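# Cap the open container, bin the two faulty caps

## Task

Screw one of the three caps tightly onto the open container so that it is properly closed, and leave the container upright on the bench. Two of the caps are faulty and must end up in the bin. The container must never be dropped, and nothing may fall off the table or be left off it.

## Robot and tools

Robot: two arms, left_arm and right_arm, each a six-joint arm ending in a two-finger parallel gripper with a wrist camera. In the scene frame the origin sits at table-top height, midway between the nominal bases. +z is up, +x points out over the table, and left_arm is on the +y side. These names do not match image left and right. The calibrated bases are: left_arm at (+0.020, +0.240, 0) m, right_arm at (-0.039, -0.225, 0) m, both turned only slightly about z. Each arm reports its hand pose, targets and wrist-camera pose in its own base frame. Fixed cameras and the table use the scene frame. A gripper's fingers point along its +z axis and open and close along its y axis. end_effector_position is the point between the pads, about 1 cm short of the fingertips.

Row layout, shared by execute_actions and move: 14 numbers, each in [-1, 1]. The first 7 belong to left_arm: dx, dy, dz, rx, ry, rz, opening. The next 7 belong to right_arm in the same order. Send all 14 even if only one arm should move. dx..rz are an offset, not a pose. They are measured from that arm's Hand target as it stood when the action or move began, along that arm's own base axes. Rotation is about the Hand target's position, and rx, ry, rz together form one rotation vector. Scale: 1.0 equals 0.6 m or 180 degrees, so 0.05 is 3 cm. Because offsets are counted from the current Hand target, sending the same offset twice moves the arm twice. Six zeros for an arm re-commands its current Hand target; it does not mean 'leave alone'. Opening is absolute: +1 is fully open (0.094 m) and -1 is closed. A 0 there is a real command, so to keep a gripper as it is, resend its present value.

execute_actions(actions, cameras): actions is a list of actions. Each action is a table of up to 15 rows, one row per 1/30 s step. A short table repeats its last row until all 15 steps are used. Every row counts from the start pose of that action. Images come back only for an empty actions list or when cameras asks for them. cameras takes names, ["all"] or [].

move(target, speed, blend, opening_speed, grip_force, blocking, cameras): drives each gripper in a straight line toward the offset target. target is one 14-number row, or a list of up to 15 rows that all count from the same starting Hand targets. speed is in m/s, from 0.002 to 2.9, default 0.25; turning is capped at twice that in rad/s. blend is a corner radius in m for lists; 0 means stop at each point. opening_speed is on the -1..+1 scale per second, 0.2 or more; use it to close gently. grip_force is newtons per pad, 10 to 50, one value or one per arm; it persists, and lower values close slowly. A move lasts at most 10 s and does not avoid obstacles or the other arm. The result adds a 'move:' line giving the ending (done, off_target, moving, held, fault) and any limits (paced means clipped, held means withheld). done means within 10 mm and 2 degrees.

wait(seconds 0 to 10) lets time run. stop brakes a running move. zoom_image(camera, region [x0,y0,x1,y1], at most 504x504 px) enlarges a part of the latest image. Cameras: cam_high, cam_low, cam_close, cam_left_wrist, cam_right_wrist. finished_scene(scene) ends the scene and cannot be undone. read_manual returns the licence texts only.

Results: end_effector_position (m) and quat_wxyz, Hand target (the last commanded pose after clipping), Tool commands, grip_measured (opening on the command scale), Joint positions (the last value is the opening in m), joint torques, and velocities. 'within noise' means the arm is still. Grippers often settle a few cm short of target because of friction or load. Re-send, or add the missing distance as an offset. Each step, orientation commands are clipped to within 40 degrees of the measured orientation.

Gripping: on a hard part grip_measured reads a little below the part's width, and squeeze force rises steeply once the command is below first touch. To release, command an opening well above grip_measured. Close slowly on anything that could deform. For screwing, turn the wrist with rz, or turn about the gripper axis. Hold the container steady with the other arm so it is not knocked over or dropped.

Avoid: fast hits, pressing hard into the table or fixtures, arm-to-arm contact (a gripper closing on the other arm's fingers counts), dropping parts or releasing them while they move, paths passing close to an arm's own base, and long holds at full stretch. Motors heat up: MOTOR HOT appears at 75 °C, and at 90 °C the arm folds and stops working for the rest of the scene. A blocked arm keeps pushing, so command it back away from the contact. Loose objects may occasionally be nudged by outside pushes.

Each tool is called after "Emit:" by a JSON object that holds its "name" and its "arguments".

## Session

Emit:
{"name": "execute_actions", "arguments": {"actions": []}}

Scene clock: 0.00 s.
left_arm: end_effector_position=(+0.3152, -0.0900, +0.2932) grip_measured=+1.000 end_effector_quat_wxyz=(+0.632, -0.074, +0.758, -0.141) | right_arm: end_effector_position=(+0.2091, +0.1034, +0.1664) grip_measured=+1.000 end_effector_quat_wxyz=(+0.441, +0.263, +0.838, +0.185)
Joint positions: left_arm=[-0.466 0.791 0.661 -0.041 -0.34 -0.374 0.094] | right_arm=[0.983 0.64 0.553 -0.711 0.71 1.291 0.094]
Joint velocities: within noise
Joint torques (N m): no reading
Heat: left arm: 36 °C; right arm: 34 °C.
Hand target: left_arm +0.3138, -0.0857, +0.3042; +0.643, -0.079, +0.749, -0.140 | right_arm +0.2098, +0.1025, +0.1716; +0.447, +0.260, +0.836, +0.183
Tool commands: left_gripper/opening=+1.0 right_gripper/opening=+1.0
camera_calibration:
cam_left_wrist: T_world_to_cam=[[-0.0589535, -0.94616, 0.318285, -0.159696], [-0.594321, -0.222909, -0.772719, 0.429787], [0.802064, -0.234718, -0.549182, -0.028628], [0, 0, 0, 1]] pos_world=[0.268979, -0.0620136, 0.367211]
cam_right_wrist: T_world_to_cam=[[-0.291607, -0.79271, -0.535328, 0.231726], [-0.781592, 0.520097, -0.344403, 0.205349], [0.551434, 0.317978, -0.77124, 0.0683153], [0, 0, 0, 1]] pos_world=[0.190401, 0.0551674, 0.24746]

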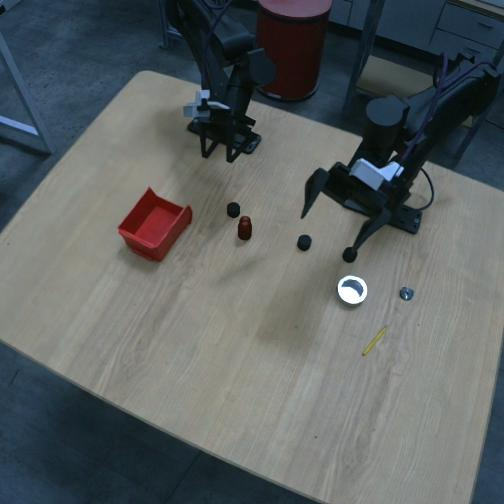

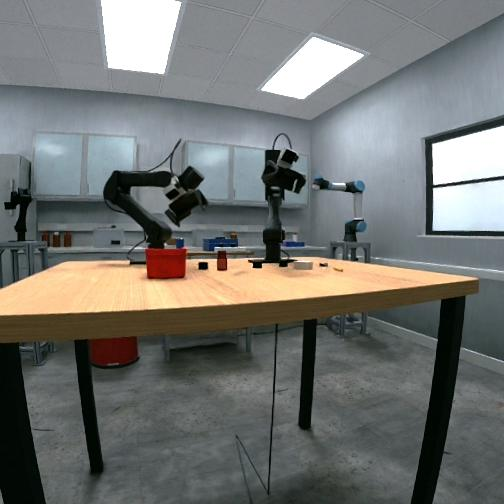

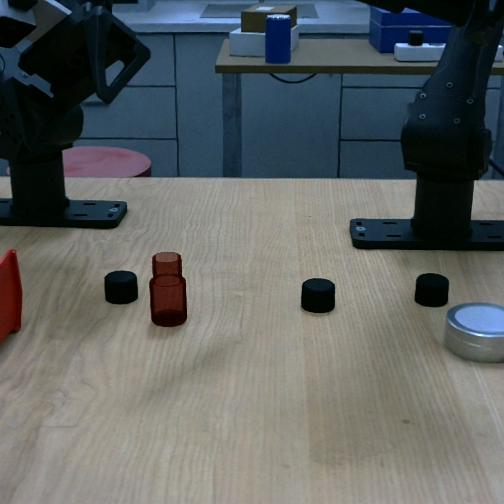

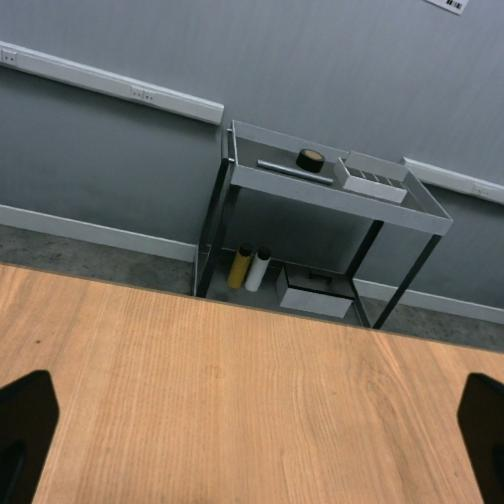

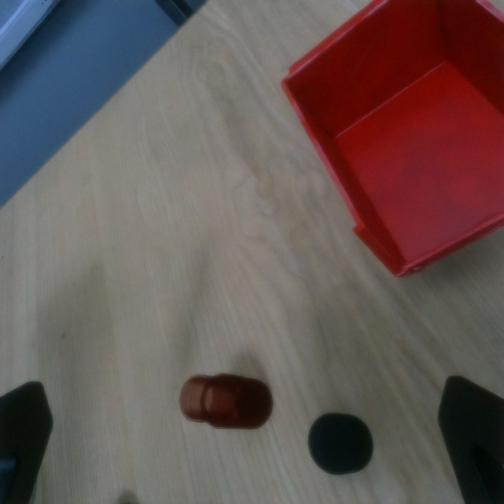

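Emit:
{"name": "zoom_image", "arguments": {"camera": "cam_close", "region": [90, 230, 220, 350]}}

Emit:
{"name": "zoom_image", "arguments": {"camera": "cam_close", "region": [280, 250, 480, 380]}}

Emit:
{"name": "zoom_image", "arguments": {"camera": "cam_right_wrist", "region": [150, 350, 400, 504]}}

Emit:
{"name": "zoom_image", "arguments": {"camera": "cam_high", "region": [100, 180, 420, 370]}}

Scaled by 3.877.

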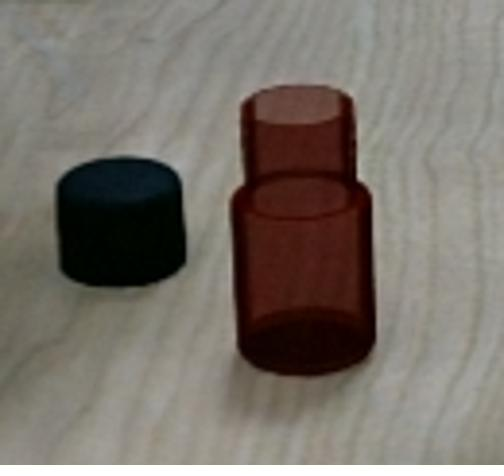

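Scaled by 2.520.

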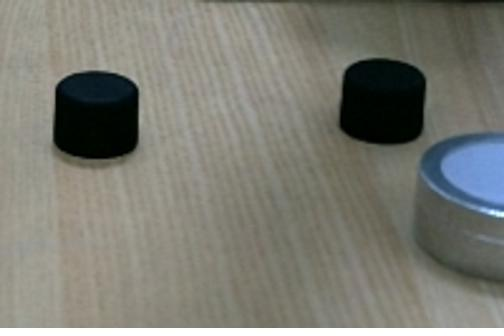

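Scaled by 2.016.

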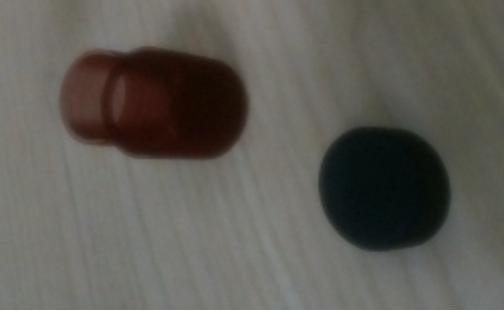

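Scaled by 1.575.

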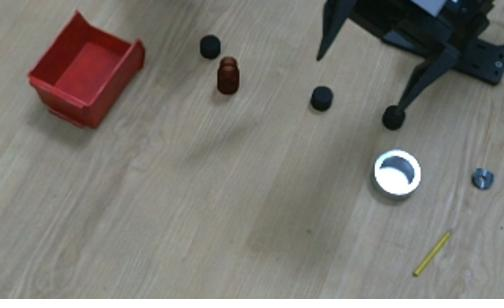

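Emit:
{"name": "move", "arguments": {"target": [[-0.1063,-0.1072,-0.207,0.4312,0.2769,-0.4559,0.4,0.1833,-0.3378,0.1117,-0.1728,-0.1460,0.1954,0.0]], "speed": 0.3, "opening_speed": 0.6, "cameras": ["cam_high","cam_close","cam_left_wrist"]}}

Scene clock: 8.47 s.
left_arm: end_effector_position=(+0.2470, -0.1494, +0.1730) grip_measured=+0.403 end_effector_quat_wxyz=(-0.003, +0.701, +0.713, -0.005) | right_arm: end_effector_position=(+0.3161, -0.1009, +0.2185) grip_measured=+0.002 end_effector_quat_wxyz=(+0.579, -0.143, +0.791, +0.140)
Joint positions: left_arm=[-0.542 1.655 1.582 -1.506 0.008 1.011 0.066] | right_arm=[-0.827 1.24 0.804 -0.321 -1.134 -0.651 0.047]
Joint torques (N m): left_arm=[-0.61 -6.31 6.86 0.33 -0.17 0.11] | right_arm=[-0.49 -2.92 11.49 1.35 -0.71 -0.17]
Heat: left arm: 36 °C; right arm: 36 °C.
Hand target: left_arm +0.2500, -0.1500, +0.1800; +0.000, +0.707, +0.707, +0.000 | right_arm +0.3197, -0.1002, +0.2386; +0.598, -0.173, +0.771, +0.134
Off the commanded pose: left_arm 0.008 m, 1 deg | right_arm 0.020 m, 5 deg.
move: off_target (right_arm)
camera_calibration:
cam_left_wrist: T_world_to_cam=[[-0.999523, -0.0299414, 0.00756868, 0.241215], [-0.0237908, 0.902764, 0.429477, 0.10237], [-0.0196919, 0.429093, -0.903046, 0.309455], [0, 0, 0, 1]] pos_world=[0.24963, -0.217979, 0.233661]
Images, in order (width x height): cam_high 504x504, cam_close 504x504, cam_left_wrist 504x504.

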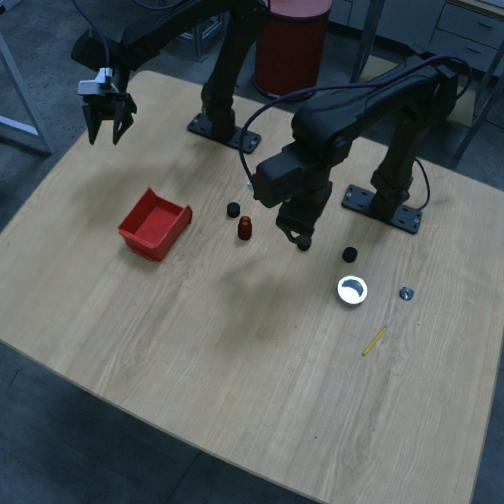

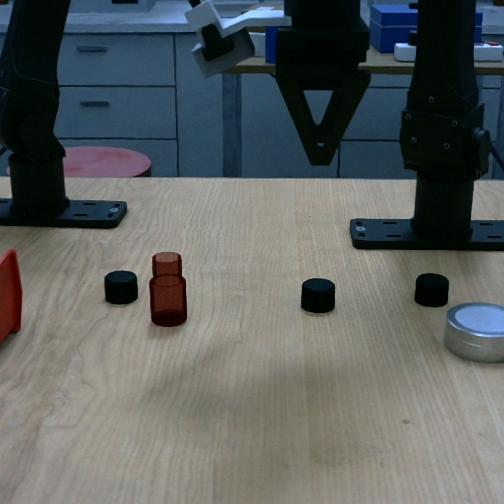

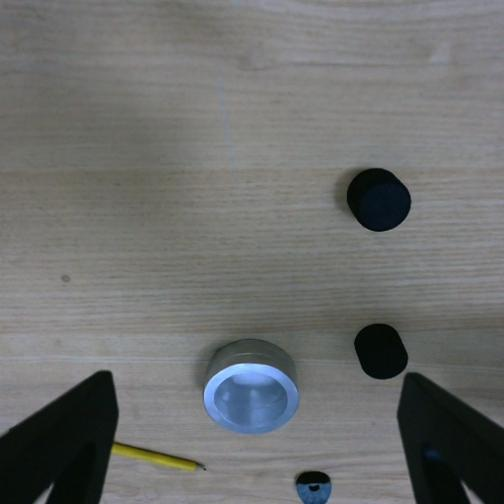

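Emit:
{"name": "execute_actions", "arguments": {"actions": []}}

Scene clock: 9.10 s.
left_arm: end_effector_position=(+0.2470, -0.1494, +0.1730) grip_measured=+0.403 end_effector_quat_wxyz=(-0.003, +0.701, +0.713, -0.005) | right_arm: end_effector_position=(+0.3161, -0.1009, +0.2185) grip_measured=+0.002 end_effector_quat_wxyz=(+0.579, -0.143, +0.791, +0.140)
Joint positions: left_arm=[-0.542 1.655 1.582 -1.506 0.008 1.011 0.066] | right_arm=[-0.827 1.24 0.804 -0.321 -1.134 -0.651 0.047]
Joint velocities: within noise
Joint torques (N m): left_arm=[-0.61 -6.28 6.82 0.35 -0.18 0.1] | right_arm=[-0.51 -2.76 11.28 1.29 -0.74 -0.24]
Heat: left arm: 36 °C; right arm: 36 °C.
Hand target: left_arm +0.2500, -0.1500, +0.1800; +0.000, +0.707, +0.707, +0.000 | right_arm +0.3197, -0.1002, +0.2386; +0.598, -0.173, +0.771, +0.134
Tool commands: left_gripper/opening=+0.4 right_gripper/opening=+0.0
Off the commanded pose: left_arm 0.008 m, 1 deg | right_arm 0.020 m, 5 deg.
camera_calibration:
cam_left_wrist: T_world_to_cam=[[-0.999523, -0.0299414, 0.00756868, 0.241215], [-0.0237908, 0.902764, 0.429477, 0.10237], [-0.0196919, 0.429093, -0.903046, 0.309455], [0, 0, 0, 1]] pos_world=[0.24963, -0.217979, 0.233661]
cam_right_wrist: T_world_to_cam=[[0.374046, -0.925878, -0.0532823, -0.200315], [-0.637285, -0.214868, -0.740067, 0.379953], [0.673764, 0.310775, -0.670419, 0.0530407], [0, 0, 0, 1]] pos_world=[0.281328, -0.120311, 0.306077]

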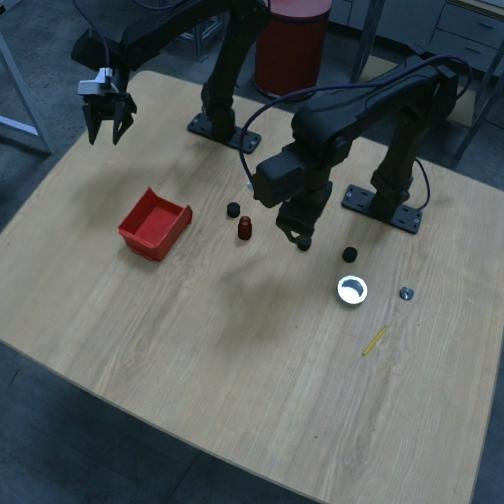

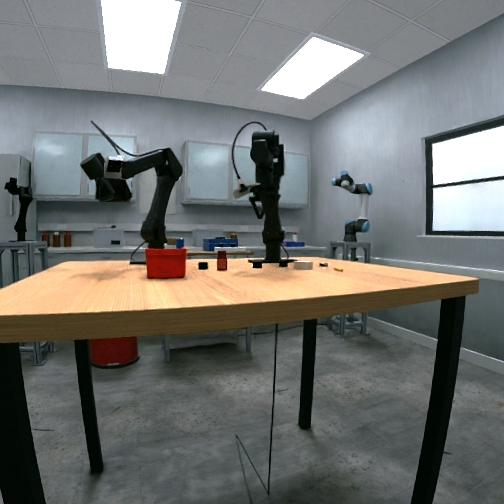

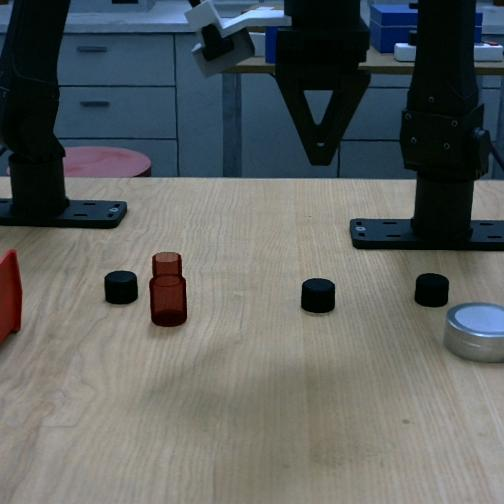

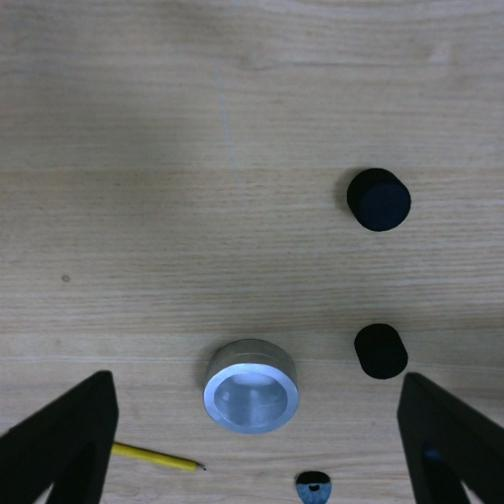

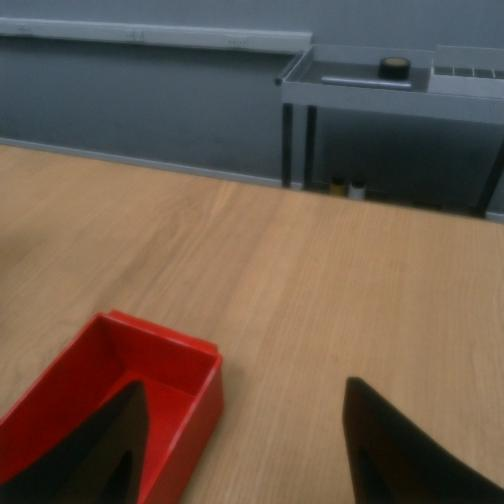

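Emit:
{"name": "move", "arguments": {"target": [-0.08, -0.2217, -0.0833, 0, 0, 0, 0.3, 0, 0, 0, 0, 0, 0, 0], "speed": 0.3, "cameras": ["cam_left_wrist", "cam_close"]}}

Scene clock: 12.90 s.
left_arm: end_effector_position=(+0.1921, -0.2730, +0.1236) grip_measured=+0.303 end_effector_quat_wxyz=(-0.024, +0.714, +0.699, +0.003) | right_arm: end_effector_position=(+0.3161, -0.1009, +0.2185) grip_measured=+0.002 end_effector_quat_wxyz=(+0.579, -0.144, +0.790, +0.139)
Joint positions: left_arm=[-0.959 1.855 1.622 -1.386 0.002 0.633 0.061] | right_arm=[-0.827 1.24 0.804 -0.321 -1.134 -0.652 0.047]
Joint torques (N m): left_arm=[0.23 -8.51 6.86 0.62 -0.11 -0.12] | right_arm=[-0.64 -2.71 11.4 1.29 -0.72 -0.18]
Heat: left arm: 36 °C; right arm: 36 °C.
Hand target: left_arm +0.2020, -0.2831, +0.1300; +0.000, +0.707, +0.707, +0.000 | right_arm +0.3197, -0.1002, +0.2386; +0.598, -0.173, +0.771, +0.134
Off the commanded pose: left_arm 0.015 m, 3 deg | right_arm 0.020 m, 5 deg.
move: off_target (left_arm, right_arm)
camera_calibration:
cam_left_wrist: T_world_to_cam=[[-0.999633, 0.00795494, 0.0259119, 0.191099], [0.019108, 0.884838, 0.465506, 0.216328], [-0.0192248, 0.46583, -0.884665, 0.32453], [0, 0, 0, 1]] pos_world=[0.193134, -0.344112, 0.181447]
Images, in order (width x height): cam_close 504x504, cam_left_wrist 504x504.

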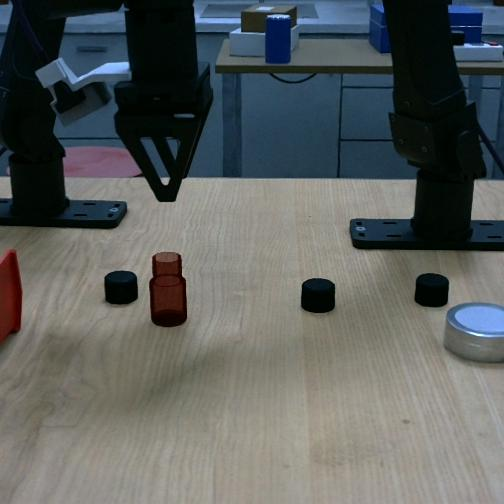

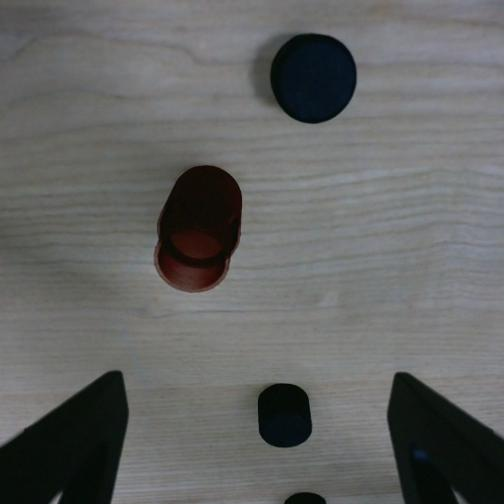

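Emit:
{"name": "zoom_image", "arguments": {"camera": "cam_left_wrist", "region": [120, 130, 280, 310]}}

Scaled by 2.800.

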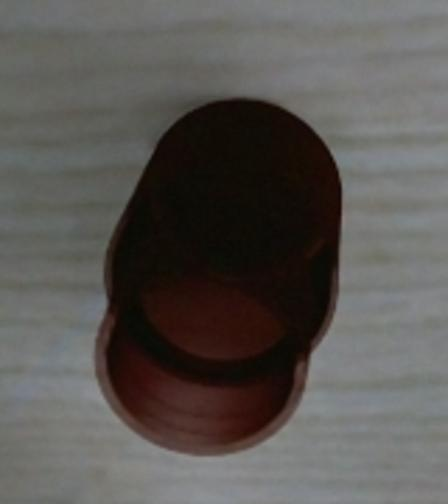

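Emit:
{"name": "move", "arguments": {"target": [0.03, 0.0, -0.0667, 0, 0, 0, 0.3, 0, 0, 0, 0, 0, 0, 0], "speed": 0.2, "cameras": ["cam_left_wrist", "cam_close"]}}

Scene clock: 15.13 s.
left_arm: end_effector_position=(+0.2149, -0.2823, +0.0953) grip_measured=+0.303 end_effector_quat_wxyz=(-0.003, +0.705, +0.709, +0.000) | right_arm: end_effector_position=(+0.3161, -0.1009, +0.2185) grip_measured=+0.002 end_effector_quat_wxyz=(+0.579, -0.144, +0.790, +0.139)
Joint positions: left_arm=[-0.923 1.901 1.571 -1.248 0.001 0.643 0.061] | right_arm=[-0.827 1.24 0.804 -0.321 -1.134 -0.652 0.047]
Joint torques (N m): left_arm=[0.43 -8.9 3.63 0.74 -0.1 0.09] | right_arm=[-0.59 -2.84 11.69 1.37 -0.76 -0.2]
Heat: left arm: 37 °C; right arm: 36 °C.
Hand target: left_arm +0.2200, -0.2831, +0.0900; +0.000, +0.707, +0.707, +0.000 | right_arm +0.3197, -0.1002, +0.2386; +0.598, -0.173, +0.771, +0.134
Off the commanded pose: left_arm 0.007 m, 1 deg | right_arm 0.020 m, 5 deg.
move: off_target (right_arm)
camera_calibration:
cam_left_wrist: T_world_to_cam=[[-0.999844, -0.0176437, 0.000668062, 0.209942], [-0.0155835, 0.89962, 0.436395, 0.251689], [-0.00830062, 0.436317, -0.899755, 0.295026], [0, 0, 0, 1]] pos_world=[0.21628, -0.351445, 0.155475]
Images, in order (width x height): cam_close 504x504, cam_left_wrist 504x504.

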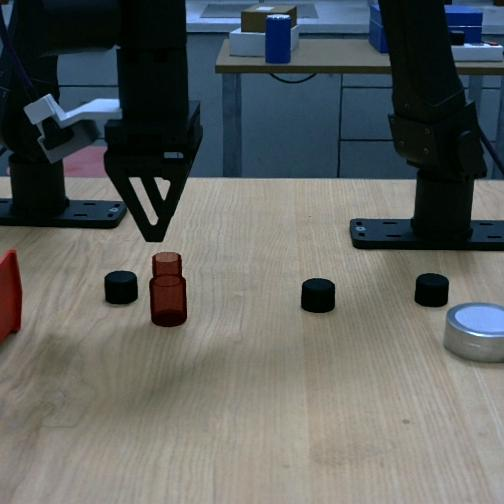

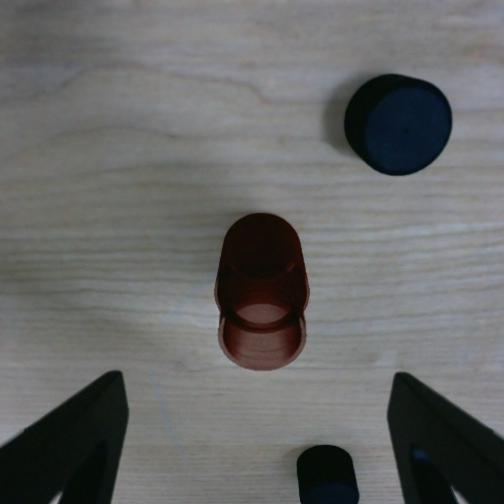

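Emit:
{"name": "move", "arguments": {"target": [-0.0058, 0.0083, -0.1033, 0, 0, 0, 0.3, 0, 0, 0, 0, 0, 0, 0], "speed": 0.12, "cameras": ["cam_left_wrist", "cam_close"]}}

Scene clock: 16.93 s.
left_arm: end_effector_position=(+0.2117, -0.2781, +0.0338) grip_measured=+0.303 end_effector_quat_wxyz=(-0.003, +0.705, +0.709, +0.000) | right_arm: end_effector_position=(+0.3161, -0.1009, +0.2185) grip_measured=+0.002 end_effector_quat_wxyz=(+0.579, -0.144, +0.790, +0.139)
Joint positions: left_arm=[-0.923 1.93 1.361 -1.009 0.001 0.643 0.061] | right_arm=[-0.827 1.24 0.804 -0.321 -1.134 -0.652 0.047]
Joint torques (N m): left_arm=[0.49 -8.76 3.41 0.74 -0.11 0.1] | right_arm=[-0.62 -2.8 11.47 1.37 -0.71 -0.18]
Heat: left arm: 37 °C; right arm: 36 °C.
Hand target: left_arm +0.2166, -0.2781, +0.0280; +0.000, +0.707, +0.707, +0.000 | right_arm +0.3197, -0.1002, +0.2386; +0.598, -0.173, +0.771, +0.134
Off the commanded pose: left_arm 0.008 m, 1 deg | right_arm 0.020 m, 5 deg.
move: off_target (right_arm)
camera_calibration:
cam_left_wrist: T_world_to_cam=[[-0.999844, -0.0176437, 0.000668062, 0.206857], [-0.0155835, 0.89962, 0.436395, 0.274699], [-0.00830062, 0.436317, -0.899755, 0.237832], [0, 0, 0, 1]] pos_world=[0.21308, -0.347245, 0.0939746]
Images, in order (width x height): cam_close 504x504, cam_left_wrist 504x504.

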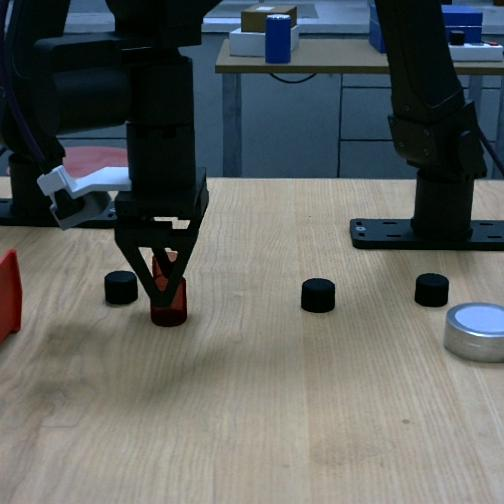

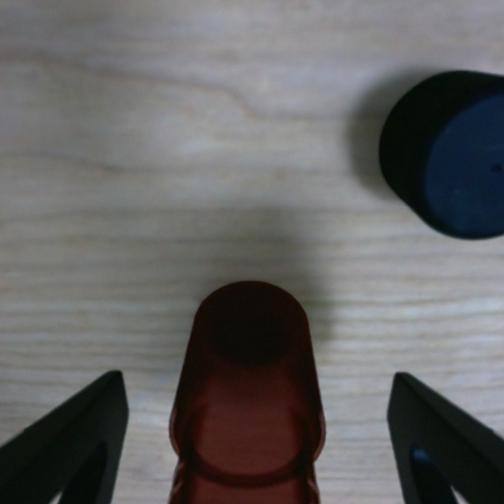

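Emit:
{"name": "move", "arguments": {"target": [0.0067, 0.0, -0.0133, 0, 0, 0, 0.3, 0, 0, 0, 0, 0, 0, 0], "speed": 0.08}}

Emit:
{"name": "move", "arguments": {"target": [0, 0, 0, 0, 0, 0, -0.42, 0, 0, 0, 0, 0, 0, 0], "opening_speed": 0.5, "grip_force": [25, 50], "cameras": ["cam_left_wrist", "cam_close"]}}

Scene clock: 18.50 s.
left_arm: end_effector_position=(+0.2154, -0.2794, +0.0276) grip_measured=+0.303 end_effector_quat_wxyz=(-0.001, +0.706, +0.708, +0.000) | right_arm: end_effector_position=(+0.3161, -0.1009, +0.2185) grip_measured=+0.002 end_effector_quat_wxyz=(+0.579, -0.144, +0.790, +0.139)
Joint positions: left_arm=[-0.917 1.945 1.356 -0.984 0.001 0.652 0.061] | right_arm=[-0.827 1.24 0.804 -0.321 -1.134 -0.652 0.047]
Joint torques (N m): left_arm=[0.66 -8.5 3.23 0.76 -0.13 0.07] | right_arm=[-0.55 -2.92 11.23 1.32 -0.72 -0.24]
Heat: left arm: 37 °C; right arm: 36 °C.
Hand target: left_arm +0.2206, -0.2781, +0.0200; +0.000, +0.707, +0.707, +0.000 | right_arm +0.3197, -0.1002, +0.2386; +0.598, -0.173, +0.771, +0.134
Off the commanded pose: left_arm 0.009 m, 0 deg | right_arm 0.020 m, 5 deg.
move: off_target (right_arm)

Scene clock: 21.10 s.
left_arm: end_effector_position=(+0.2154, -0.2794, +0.0276) grip_measured=-0.306 end_effector_quat_wxyz=(-0.001, +0.706, +0.708, +0.000) | right_arm: end_effector_position=(+0.3161, -0.1009, +0.2185) grip_measured=+0.002 end_effector_quat_wxyz=(+0.579, -0.144, +0.790, +0.139)
Joint positions: left_arm=[-0.917 1.945 1.356 -0.984 0.001 0.652 0.033] | right_arm=[-0.827 1.24 0.804 -0.321 -1.134 -0.652 0.047]
Joint torques (N m): left_arm=[0.66 -8.54 3.26 0.76 -0.1 0.1] | right_arm=[-0.77 -2.71 11.21 1.37 -0.73 -0.21]
Heat: left arm: 37 °C; right arm: 36 °C.
Hand target: left_arm +0.2206, -0.2781, +0.0200; +0.000, +0.707, +0.707, +0.000 | right_arm +0.3197, -0.1002, +0.2386; +0.598, -0.173, +0.771, +0.134
Off the commanded pose: left_arm 0.009 m, 0 deg | right_arm 0.020 m, 5 deg.
grip_force (N): 25, 50
move: off_target (right_arm)
camera_calibration:
cam_left_wrist: T_world_to_cam=[[-0.999892, -0.0145518, -0.00199565, 0.211481], [-0.0139811, 0.901298, 0.432974, 0.27878], [-0.00450189, 0.432955, -0.901404, 0.231138], [0, 0, 0, 1]] pos_world=[0.216397, -0.348259, 0.0880667]
Images, in order (width x height): cam_close 504x504, cam_left_wrist 504x504.

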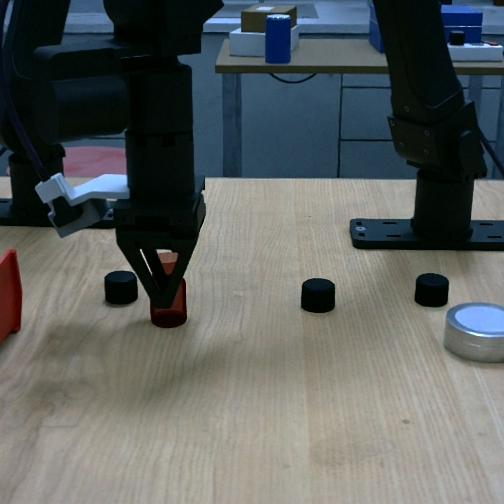

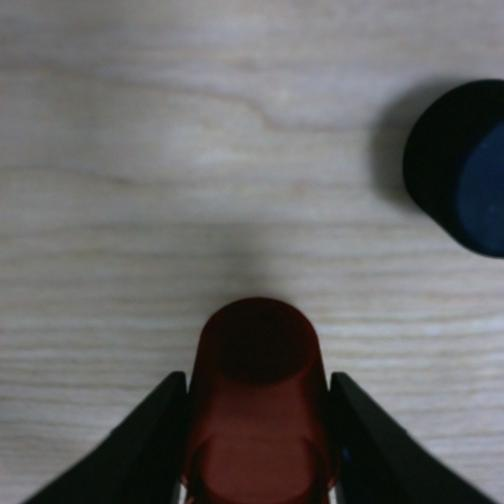

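Emit:
{"name": "move", "arguments": {"target": [[0, 0, 0.1083, 0, 0, 0, -0.42, 0, 0, 0, 0, 0, 0, 0], [0.2407, 0.2685, 0.1083, 0, 0, 0, -0.42, 0, 0, 0, 0, 0, 0, 0], [0.2407, 0.2685, 0.0417, 0, 0, 0, -0.42, 0, 0, 0, 0, 0, 0, 0]], "speed": [0.12, 0.25, 0.12], "blend": [0.02, 0.02, 0], "cameras": ["cam_left_wrist", "cam_close"]}}

Scene clock: 23.90 s.
left_arm: end_effector_position=(+0.3635, -0.1164, +0.0528) grip_measured=-0.306 end_effector_quat_wxyz=(+0.001, +0.702, +0.713, +0.002) | right_arm: end_effector_position=(+0.3161, -0.1009, +0.2185) grip_measured=+0.002 end_effector_quat_wxyz=(+0.579, -0.144, +0.790, +0.139)
Joint positions: left_arm=[-0.314 2.02 1.568 -1.116 -0.002 1.242 0.033] | right_arm=[-0.827 1.24 0.804 -0.321 -1.134 -0.652 0.047]
Joint torques (N m): left_arm=[-0.46 -9.54 3.49 0.73 -0.07 0.11] | right_arm=[-0.73 -2.7 11.45 1.31 -0.71 -0.21]
Heat: left arm: 37 °C; right arm: 36 °C.
Hand target: left_arm +0.3650, -0.1170, +0.0451; +0.000, +0.707, +0.707, +0.000 | right_arm +0.3197, -0.1002, +0.2386; +0.598, -0.173, +0.771, +0.134
Off the commanded pose: left_arm 0.008 m, 1 deg | right_arm 0.020 m, 5 deg.
grip_force (N): 25, 50
move: off_target (right_arm)
camera_calibration:
cam_left_wrist: T_world_to_cam=[[-0.999574, -0.0283536, -0.0069794, 0.360571], [-0.0285792, 0.900944, 0.432994, 0.128347], [-0.0059889, 0.433009, -0.90137, 0.184411], [0, 0, 0, 1]] pos_world=[0.365189, -0.185262, 0.113166]
Images, in order (width x height): cam_close 504x504, cam_left_wrist 504x504.

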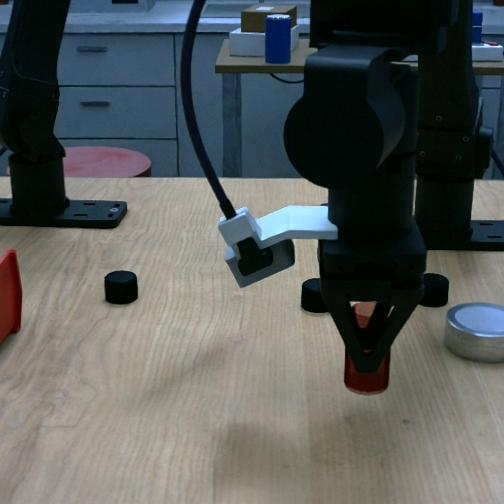

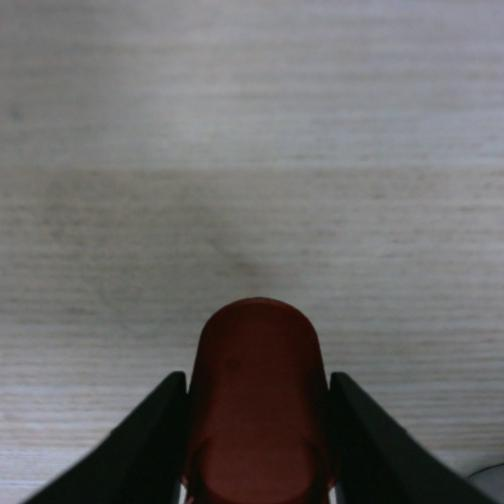

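Emit:
{"name": "move", "arguments": {"target": [0, 0, -0.0333, 0, 0, 0, -0.42, 0, 0, 0, 0, 0, 0, 0], "speed": 0.06}}

Emit:
{"name": "move", "arguments": {"target": [0, 0, -0.0067, 0, 0, 0, -0.42, 0, 0, 0, 0, 0, 0, 0], "speed": 0.03}}

Scene clock: 25.27 s.
left_arm: end_effector_position=(+0.3639, -0.1166, +0.0337) grip_measured=-0.306 end_effector_quat_wxyz=(+0.001, +0.702, +0.713, +0.002) | right_arm: end_effector_position=(+0.3161, -0.1009, +0.2185) grip_measured=+0.002 end_effector_quat_wxyz=(+0.579, -0.144, +0.790, +0.139)
Joint positions: left_arm=[-0.314 2.039 1.517 -1.046 -0.002 1.242 0.033] | right_arm=[-0.827 1.24 0.804 -0.321 -1.134 -0.652 0.047]
Joint torques (N m): left_arm=[-0.38 -9.44 3.37 0.73 -0.07 0.11] | right_arm=[-0.64 -2.78 11.26 1.28 -0.74 -0.22]
Heat: left arm: 37 °C; right arm: 36 °C.
Hand target: left_arm +0.3650, -0.1170, +0.0251; +0.000, +0.707, +0.707, +0.000 | right_arm +0.3197, -0.1002, +0.2386; +0.598, -0.173, +0.771, +0.134
Off the commanded pose: left_arm 0.009 m, 1 deg | right_arm 0.020 m, 5 deg.
grip_force (N): 25, 50
move: off_target (right_arm)

Scene clock: 26.27 s.
left_arm: end_effector_position=(+0.3644, -0.1167, +0.0315) grip_measured=-0.306 end_effector_quat_wxyz=(+0.003, +0.702, +0.713, +0.003) | right_arm: end_effector_position=(+0.3161, -0.1009, +0.2185) grip_measured=+0.002 end_effector_quat_wxyz=(+0.579, -0.144, +0.790, +0.139)
Joint positions: left_arm=[-0.314 2.039 1.508 -1.032 -0.002 1.242 0.033] | right_arm=[-0.827 1.24 0.804 -0.321 -1.134 -0.652 0.047]
Joint torques (N m): left_arm=[-0.35 -9.11 3.25 0.75 -0.07 0.11] | right_arm=[-0.55 -2.77 11.32 1.31 -0.73 -0.16]
Heat: left arm: 37 °C; right arm: 36 °C.
Hand target: left_arm +0.3650, -0.1170, +0.0211; +0.000, +0.707, +0.707, +0.000 | right_arm +0.3197, -0.1002, +0.2386; +0.598, -0.173, +0.771, +0.134
Off the commanded pose: left_arm 0.010 m, 1 deg | right_arm 0.020 m, 5 deg.
grip_force (N): 25, 50
move: off_target (right_arm)

Emit:
{"name": "move", "arguments": {"target": [0, 0, -0.0067, 0, 0, 0, -0.42, 0, 0, 0, 0, 0, 0, 0], "speed": 0.03}}

Emit:
{"name": "move", "arguments": {"target": [0, 0, -0.005, 0, 0, 0, -0.42, 0, 0, 0, 0, 0, 0, 0], "speed": 0.03, "cameras": ["cam_close"]}}

Scene clock: 27.33 s.
left_arm: end_effector_position=(+0.3642, -0.1167, +0.0280) grip_measured=-0.306 end_effector_quat_wxyz=(+0.003, +0.702, +0.713, +0.003) | right_arm: end_effector_position=(+0.3161, -0.1009, +0.2185) grip_measured=+0.002 end_effector_quat_wxyz=(+0.579, -0.144, +0.790, +0.139)
Joint positions: left_arm=[-0.314 2.043 1.5 -1.021 -0.002 1.242 0.033] | right_arm=[-0.827 1.24 0.804 -0.321 -1.134 -0.652 0.047]
Joint torques (N m): left_arm=[-0.38 -9.13 3.15 0.78 -0.07 0.1] | right_arm=[-0.47 -2.92 11.36 1.27 -0.71 -0.24]
Heat: left arm: 37 °C; right arm: 36 °C.
Hand target: left_arm +0.3650, -0.1170, +0.0170; +0.000, +0.707, +0.707, +0.000 | right_arm +0.3197, -0.1002, +0.2386; +0.598, -0.173, +0.771, +0.134
Off the commanded pose: left_arm 0.011 m, 1 deg | right_arm 0.020 m, 5 deg.
grip_force (N): 25, 50
move: off_target (left_arm, right_arm)

Scene clock: 28.33 s.
left_arm: end_effector_position=(+0.3641, -0.1166, +0.0276) grip_measured=-0.306 end_effector_quat_wxyz=(+0.003, +0.702, +0.713, +0.003) | right_arm: end_effector_position=(+0.3161, -0.1009, +0.2185) grip_measured=+0.002 end_effector_quat_wxyz=(+0.579, -0.144, +0.790, +0.139)
Joint positions: left_arm=[-0.314 2.043 1.499 -1.02 -0.002 1.242 0.033] | right_arm=[-0.827 1.24 0.804 -0.321 -1.134 -0.652 0.047]
Joint torques (N m): left_arm=[-0.38 -8.84 2.73 0.86 -0.07 0.1] | right_arm=[-0.72 -2.93 11.21 1.27 -0.7 -0.18]
Heat: left arm: 37 °C; right arm: 36 °C.
Hand target: left_arm +0.3650, -0.1170, +0.0140; +0.000, +0.707, +0.707, +0.000 | right_arm +0.3197, -0.1002, +0.2386; +0.598, -0.173, +0.771, +0.134
Off the commanded pose: left_arm 0.014 m, 1 deg | right_arm 0.020 m, 5 deg.
grip_force (N): 25, 50
move: off_target (left_arm, right_arm)
Images, in order (width x height): cam_close 504x504.

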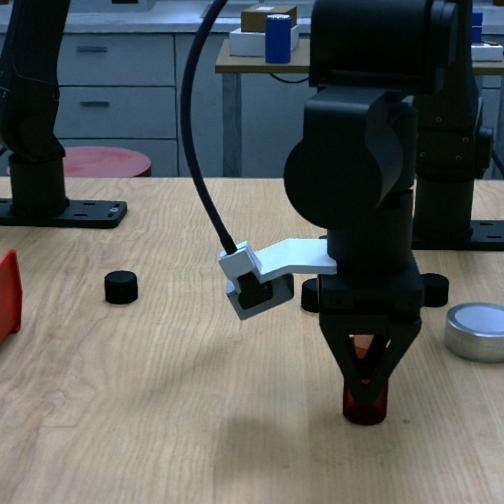

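Emit:
{"name": "move", "arguments": {"target": [0, 0, 0.005, 0, 0, 0, 0.05, 0, 0, 0, 0, 0, 0, 0], "opening_speed": 0.6, "speed": 0.03}}

Emit:
{"name": "move", "arguments": {"target": [0, 0, 0.1333, 0, 0, 0, 0.15, 0, 0, 0, 0, 0, 0, 0], "speed": 0.15, "cameras": ["cam_close", "cam_left_wrist"]}}

Scene clock: 30.27 s.
left_arm: end_effector_position=(+0.3646, -0.1168, +0.0267) grip_measured=+0.047 end_effector_quat_wxyz=(+0.003, +0.702, +0.713, +0.003) | right_arm: end_effector_position=(+0.3161, -0.1009, +0.2185) grip_measured=+0.002 end_effector_quat_wxyz=(+0.579, -0.144, +0.790, +0.139)
Joint positions: left_arm=[-0.314 2.045 1.497 -1.015 -0.002 1.242 0.049] | right_arm=[-0.827 1.24 0.804 -0.321 -1.134 -0.652 0.047]
Joint torques (N m): left_arm=[-0.39 -9.26 3.38 0.75 -0.07 0.11] | right_arm=[-0.54 -2.96 11.54 1.36 -0.67 -0.19]
Heat: left arm: 38 °C; right arm: 36 °C.
Hand target: left_arm +0.3650, -0.1170, +0.0170; +0.000, +0.707, +0.707, +0.000 | right_arm +0.3197, -0.1002, +0.2386; +0.598, -0.173, +0.771, +0.134
Off the commanded pose: left_arm 0.010 m, 1 deg | right_arm 0.020 m, 5 deg.
grip_force (N): 25, 50
move: off_target (right_arm)

Scene clock: 31.80 s.
left_arm: end_effector_position=(+0.3598, -0.1152, +0.0759) grip_measured=+0.147 end_effector_quat_wxyz=(-0.022, +0.701, +0.712, -0.010) | right_arm: end_effector_position=(+0.3161, -0.1009, +0.2185) grip_measured=+0.002 end_effector_quat_wxyz=(+0.579, -0.144, +0.790, +0.139)
Joint positions: left_arm=[-0.314 2.04 1.689 -1.268 -0.002 1.242 0.054] | right_arm=[-0.827 1.24 0.804 -0.321 -1.134 -0.652 0.047]
Joint torques (N m): left_arm=[-0.39 -13.87 6.65 0.3 -0.08 0.11] | right_arm=[-0.61 -2.69 11.43 1.32 -0.68 -0.2]
Heat: left arm: 38 °C; right arm: 36 °C.
Hand target: left_arm +0.3650, -0.1170, +0.0970; +0.000, +0.707, +0.707, +0.000 | right_arm +0.3197, -0.1002, +0.2386; +0.598, -0.173, +0.771, +0.134
Off the commanded pose: left_arm 0.022 m, 3 deg | right_arm 0.020 m, 5 deg.
grip_force (N): 25, 50
move: off_target (left_arm, right_arm)
camera_calibration:
cam_left_wrist: T_world_to_cam=[[-0.998761, -0.0286528, 0.0406765, 0.353053], [-0.0074074, 0.894054, 0.447898, 0.107583], [-0.0492005, 0.447042, -0.893159, 0.221303], [0, 0, 0, 1]] pos_world=[0.364301, -0.185, 0.135111]
Images, in order (width x height): cam_close 504x504, cam_left_wrist 504x504.

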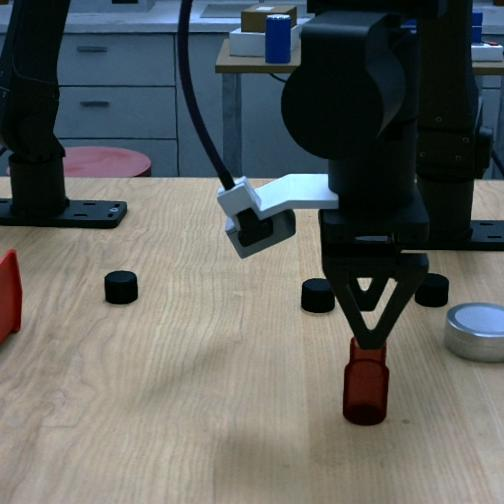

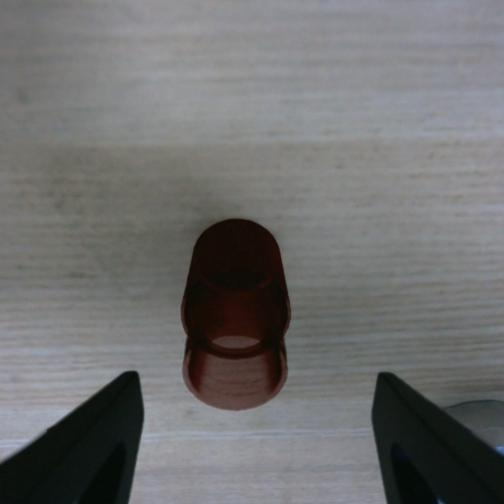

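Emit:
{"name": "move", "arguments": {"target": [[0, 0, 0.05, 0, 0, 0, 0.15, 0, 0, 0, 0, 0, 0, 0], [-0.3083, -0.0417, 0.05, 0, 0, 0, 0.2, 0, 0, 0, 0, 0, 0, 0]], "speed": [0.12, 0.25], "blend": [0.012, 0], "cameras": ["cam_close", "cam_left_wrist"]}}

Scene clock: 35.00 s.
left_arm: end_effector_position=(+0.1832, -0.1436, +0.1259) grip_measured=+0.197 end_effector_quat_wxyz=(-0.005, +0.712, +0.702, +0.001) | right_arm: end_effector_position=(+0.3161, -0.1009, +0.2185) grip_measured=+0.002 end_effector_quat_wxyz=(+0.579, -0.144, +0.790, +0.139)
Joint positions: left_arm=[-0.671 1.431 1.177 -1.326 -0.002 0.913 0.056] | right_arm=[-0.827 1.24 0.804 -0.321 -1.134 -0.652 0.047]
Joint torques (N m): left_arm=[-0.61 -6.61 3.17 0.54 -0.07 -0.09] | right_arm=[-0.66 -2.84 11.36 1.34 -0.72 -0.2]
Heat: left arm: 38 °C; right arm: 36 °C.
Hand target: left_arm +0.1800, -0.1420, +0.1270; +0.000, +0.707, +0.707, +0.000 | right_arm +0.3197, -0.1002, +0.2386; +0.598, -0.173, +0.771, +0.134
Off the commanded pose: left_arm 0.004 m, 1 deg | right_arm 0.020 m, 5 deg.
grip_force (N): 25, 50
move: off_target (right_arm)
camera_calibration:
cam_left_wrist: T_world_to_cam=[[-0.999997, 0.000793921, 0.00229601, 0.183151], [0.00172118, 0.898512, 0.438947, 0.109413], [-0.0017145, 0.438949, -0.89851, 0.260796], [0, 0, 0, 1]] pos_world=[0.18341, -0.21293, 0.18588]
Images, in order (width x height): cam_close 504x504, cam_left_wrist 504x504.

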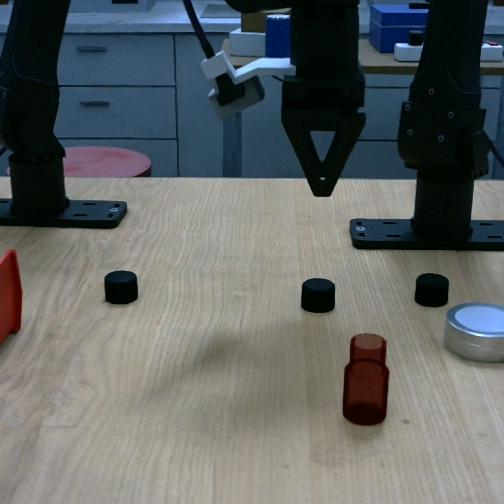

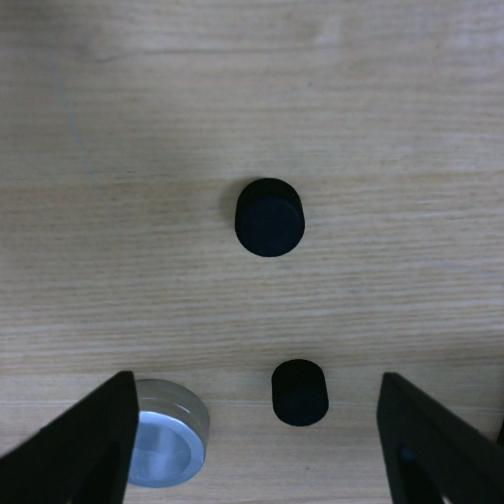

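Emit:
{"name": "move", "arguments": {"target": [-0.0117, 0.0017, -0.1333, 0, 0, 0, 0.2, 0, 0, 0, 0, 0, 0, 0], "speed": 0.15, "cameras": ["cam_close", "cam_left_wrist"]}}

Scene clock: 36.67 s.
left_arm: end_effector_position=(+0.1716, -0.1388, +0.0510) grip_measured=+0.197 end_effector_quat_wxyz=(-0.004, +0.711, +0.703, +0.001) | right_arm: end_effector_position=(+0.3161, -0.1009, +0.2185) grip_measured=+0.002 end_effector_quat_wxyz=(+0.579, -0.144, +0.790, +0.139)
Joint positions: left_arm=[-0.686 1.431 0.875 -1.023 -0.002 0.896 0.056] | right_arm=[-0.827 1.24 0.804 -0.321 -1.134 -0.652 0.047]
Joint torques (N m): left_arm=[-0.7 -4.04 3.23 0.72 -0.08 -0.1] | right_arm=[-0.75 -2.96 11.49 1.3 -0.74 -0.2]
Heat: left arm: 38 °C; right arm: 36 °C.
Hand target: left_arm +0.1730, -0.1410, +0.0470; +0.000, +0.707, +0.707, +0.000 | right_arm +0.3197, -0.1002, +0.2386; +0.598, -0.173, +0.771, +0.134
Off the commanded pose: left_arm 0.005 m, 1 deg | right_arm 0.020 m, 5 deg.
grip_force (N): 25, 50
move: off_target (right_arm)
camera_calibration:
cam_left_wrist: T_world_to_cam=[[-0.999999, -0.000691735, 0.00101179, 0.171555], [-0.000178458, 0.898891, 0.438172, 0.138313], [-0.00121259, 0.438172, -0.898891, 0.191077], [0, 0, 0, 1]] pos_world=[0.171812, -0.207934, 0.110979]
Images, in order (width x height): cam_close 504x504, cam_left_wrist 504x504.

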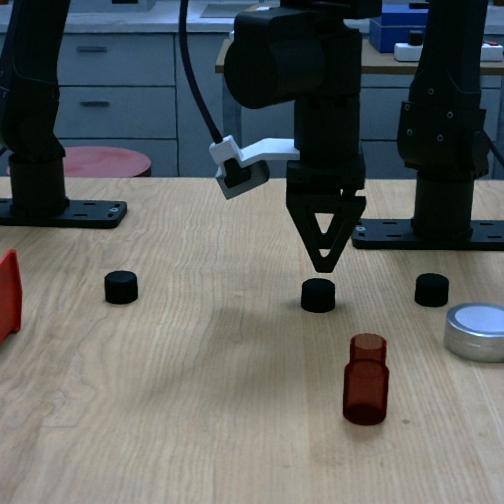

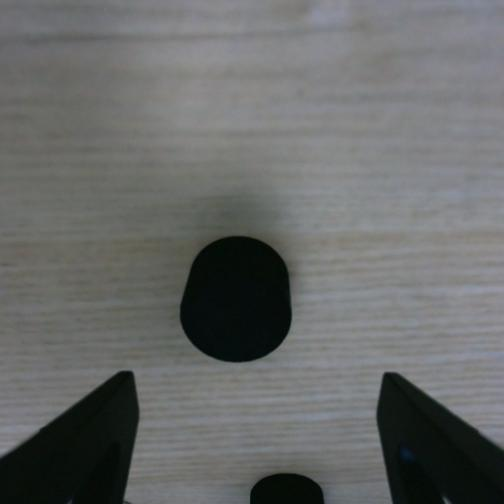

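Emit:
{"name": "move", "arguments": {"target": [0.0107, -0.0043, -0.0575, 0, 0, 0, 0.15, 0, 0, 0, 0, 0, 0, 0], "speed": 0.1, "cameras": ["cam_close", "cam_left_wrist"]}}

Scene clock: 38.37 s.
left_arm: end_effector_position=(+0.1766, -0.1429, +0.0158) grip_measured=+0.153 end_effector_quat_wxyz=(-0.006, +0.711, +0.703, +0.001) | right_arm: end_effector_position=(+0.3161, -0.1009, +0.2185) grip_measured=+0.002 end_effector_quat_wxyz=(+0.579, -0.144, +0.790, +0.139)
Joint positions: left_arm=[-0.686 1.519 0.801 -0.865 -0.002 0.896 0.054] | right_arm=[-0.827 1.24 0.804 -0.321 -1.134 -0.652 0.047]
Joint torques (N m): left_arm=[0.06 -4.62 3.08 0.75 -0.07 -0.02] | right_arm=[-0.77 -2.73 11.44 1.29 -0.73 -0.21]
Heat: left arm: 38 °C; right arm: 36 °C.
Hand target: left_arm +0.1794, -0.1436, +0.0125; +0.000, +0.707, +0.707, +0.000 | right_arm +0.3197, -0.1002, +0.2386; +0.598, -0.173, +0.771, +0.134
Off the commanded pose: left_arm 0.004 m, 1 deg | right_arm 0.020 m, 5 deg.
grip_force (N): 25, 50
move: off_target (right_arm)
camera_calibration:
cam_left_wrist: T_world_to_cam=[[-0.999994, -0.000766261, 0.003426, 0.176579], [0.000819134, 0.898024, 0.439945, 0.157143], [-0.00341374, 0.439945, -0.898018, 0.161937], [0, 0, 0, 1]] pos_world=[0.177002, -0.212226, 0.0756829]
Images, in order (width x height): cam_close 504x504, cam_left_wrist 504x504.

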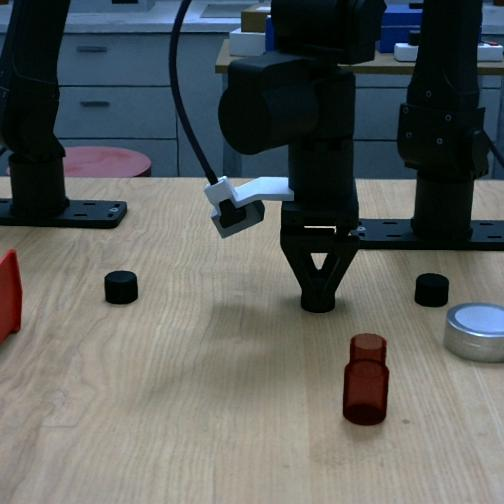

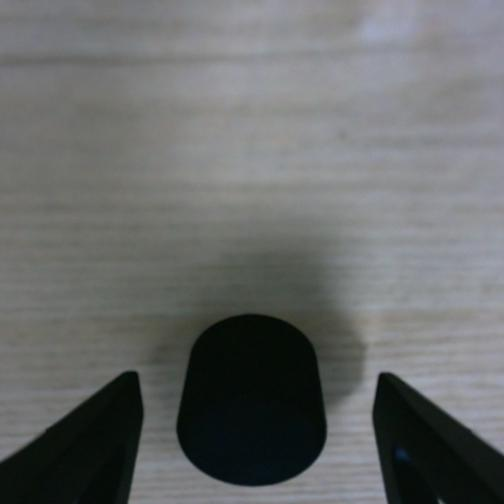

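Emit:
{"name": "move", "arguments": {"target": [0, 0, 0, 0, 0, 0, -0.45, 0, 0, 0, 0, 0, 0, 0], "opening_speed": 0.7, "grip_force": [30, 50]}}

Emit:
{"name": "move", "arguments": {"target": [[0, 0, 0.1583, 0, 0, 0, -0.45, 0, 0, 0, 0, 0, 0, 0], [0.315, 0.0577, 0.1583, 0, 0, 0, -0.45, 0, 0, 0, 0, 0, 0, 0]], "speed": [0.15, 0.25], "blend": [0.02, 0], "cameras": ["cam_close", "cam_left_wrist"]}}

Scene clock: 40.43 s.
left_arm: end_effector_position=(+0.1766, -0.1429, +0.0158) grip_measured=-0.343 end_effector_quat_wxyz=(-0.006, +0.711, +0.703, +0.001) | right_arm: end_effector_position=(+0.3161, -0.1009, +0.2185) grip_measured=+0.002 end_effector_quat_wxyz=(+0.579, -0.144, +0.790, +0.139)
Joint positions: left_arm=[-0.686 1.519 0.801 -0.865 -0.002 0.896 0.031] | right_arm=[-0.827 1.24 0.804 -0.321 -1.134 -0.652 0.047]
Joint torques (N m): left_arm=[0.05 -4.64 3.07 0.75 -0.07 -0.03] | right_arm=[-0.75 -2.74 11.33 1.34 -0.73 -0.18]
Heat: left arm: 38 °C; right arm: 36 °C.
Hand target: left_arm +0.1794, -0.1436, +0.0125; +0.000, +0.707, +0.707, +0.000 | right_arm +0.3197, -0.1002, +0.2386; +0.598, -0.173, +0.771, +0.134
Off the commanded pose: left_arm 0.004 m, 1 deg | right_arm 0.020 m, 5 deg.
grip_force (N): 30, 50
move: off_target (right_arm)

Scene clock: 43.63 s.
left_arm: end_effector_position=(+0.3641, -0.1099, +0.1044) grip_measured=-0.343 end_effector_quat_wxyz=(+0.000, +0.704, +0.710, +0.002) | right_arm: end_effector_position=(+0.3161, -0.1009, +0.2185) grip_measured=+0.002 end_effector_quat_wxyz=(+0.579, -0.144, +0.790, +0.139)
Joint positions: left_arm=[-0.297 1.991 1.732 -1.31 -0.002 1.265 0.031] | right_arm=[-0.827 1.24 0.804 -0.321 -1.134 -0.652 0.047]
Joint torques (N m): left_arm=[-0.02 -9.11 7.04 0.35 -0.06 0.1] | right_arm=[-0.64 -2.71 11.49 1.36 -0.69 -0.24]
Heat: left arm: 38 °C; right arm: 36 °C.
Hand target: left_arm +0.3684, -0.1089, +0.1075; +0.000, +0.707, +0.707, +0.000 | right_arm +0.3197, -0.1002, +0.2386; +0.598, -0.173, +0.771, +0.134
Off the commanded pose: left_arm 0.005 m, 1 deg | right_arm 0.020 m, 5 deg.
grip_force (N): 30, 50
move: off_target (right_arm)
camera_calibration:
cam_left_wrist: T_world_to_cam=[[-0.999728, -0.0222716, -0.00693717, 0.362363], [-0.0230788, 0.901074, 0.433051, 0.0981548], [-0.00339381, 0.433093, -0.901343, 0.22717], [0, 0, 0, 1]] pos_world=[0.365301, -0.17876, 0.164766]
Images, in order (width x height): cam_close 504x504, cam_left_wrist 504x504.

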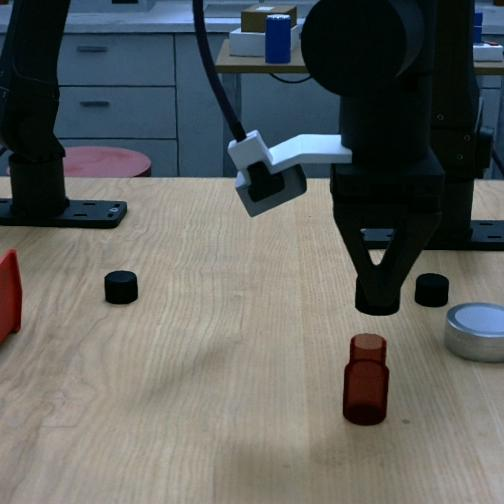

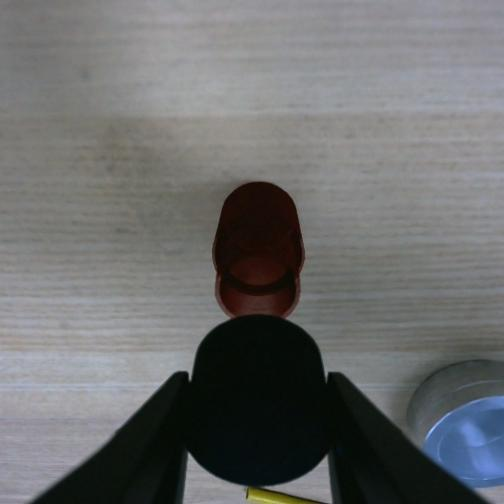

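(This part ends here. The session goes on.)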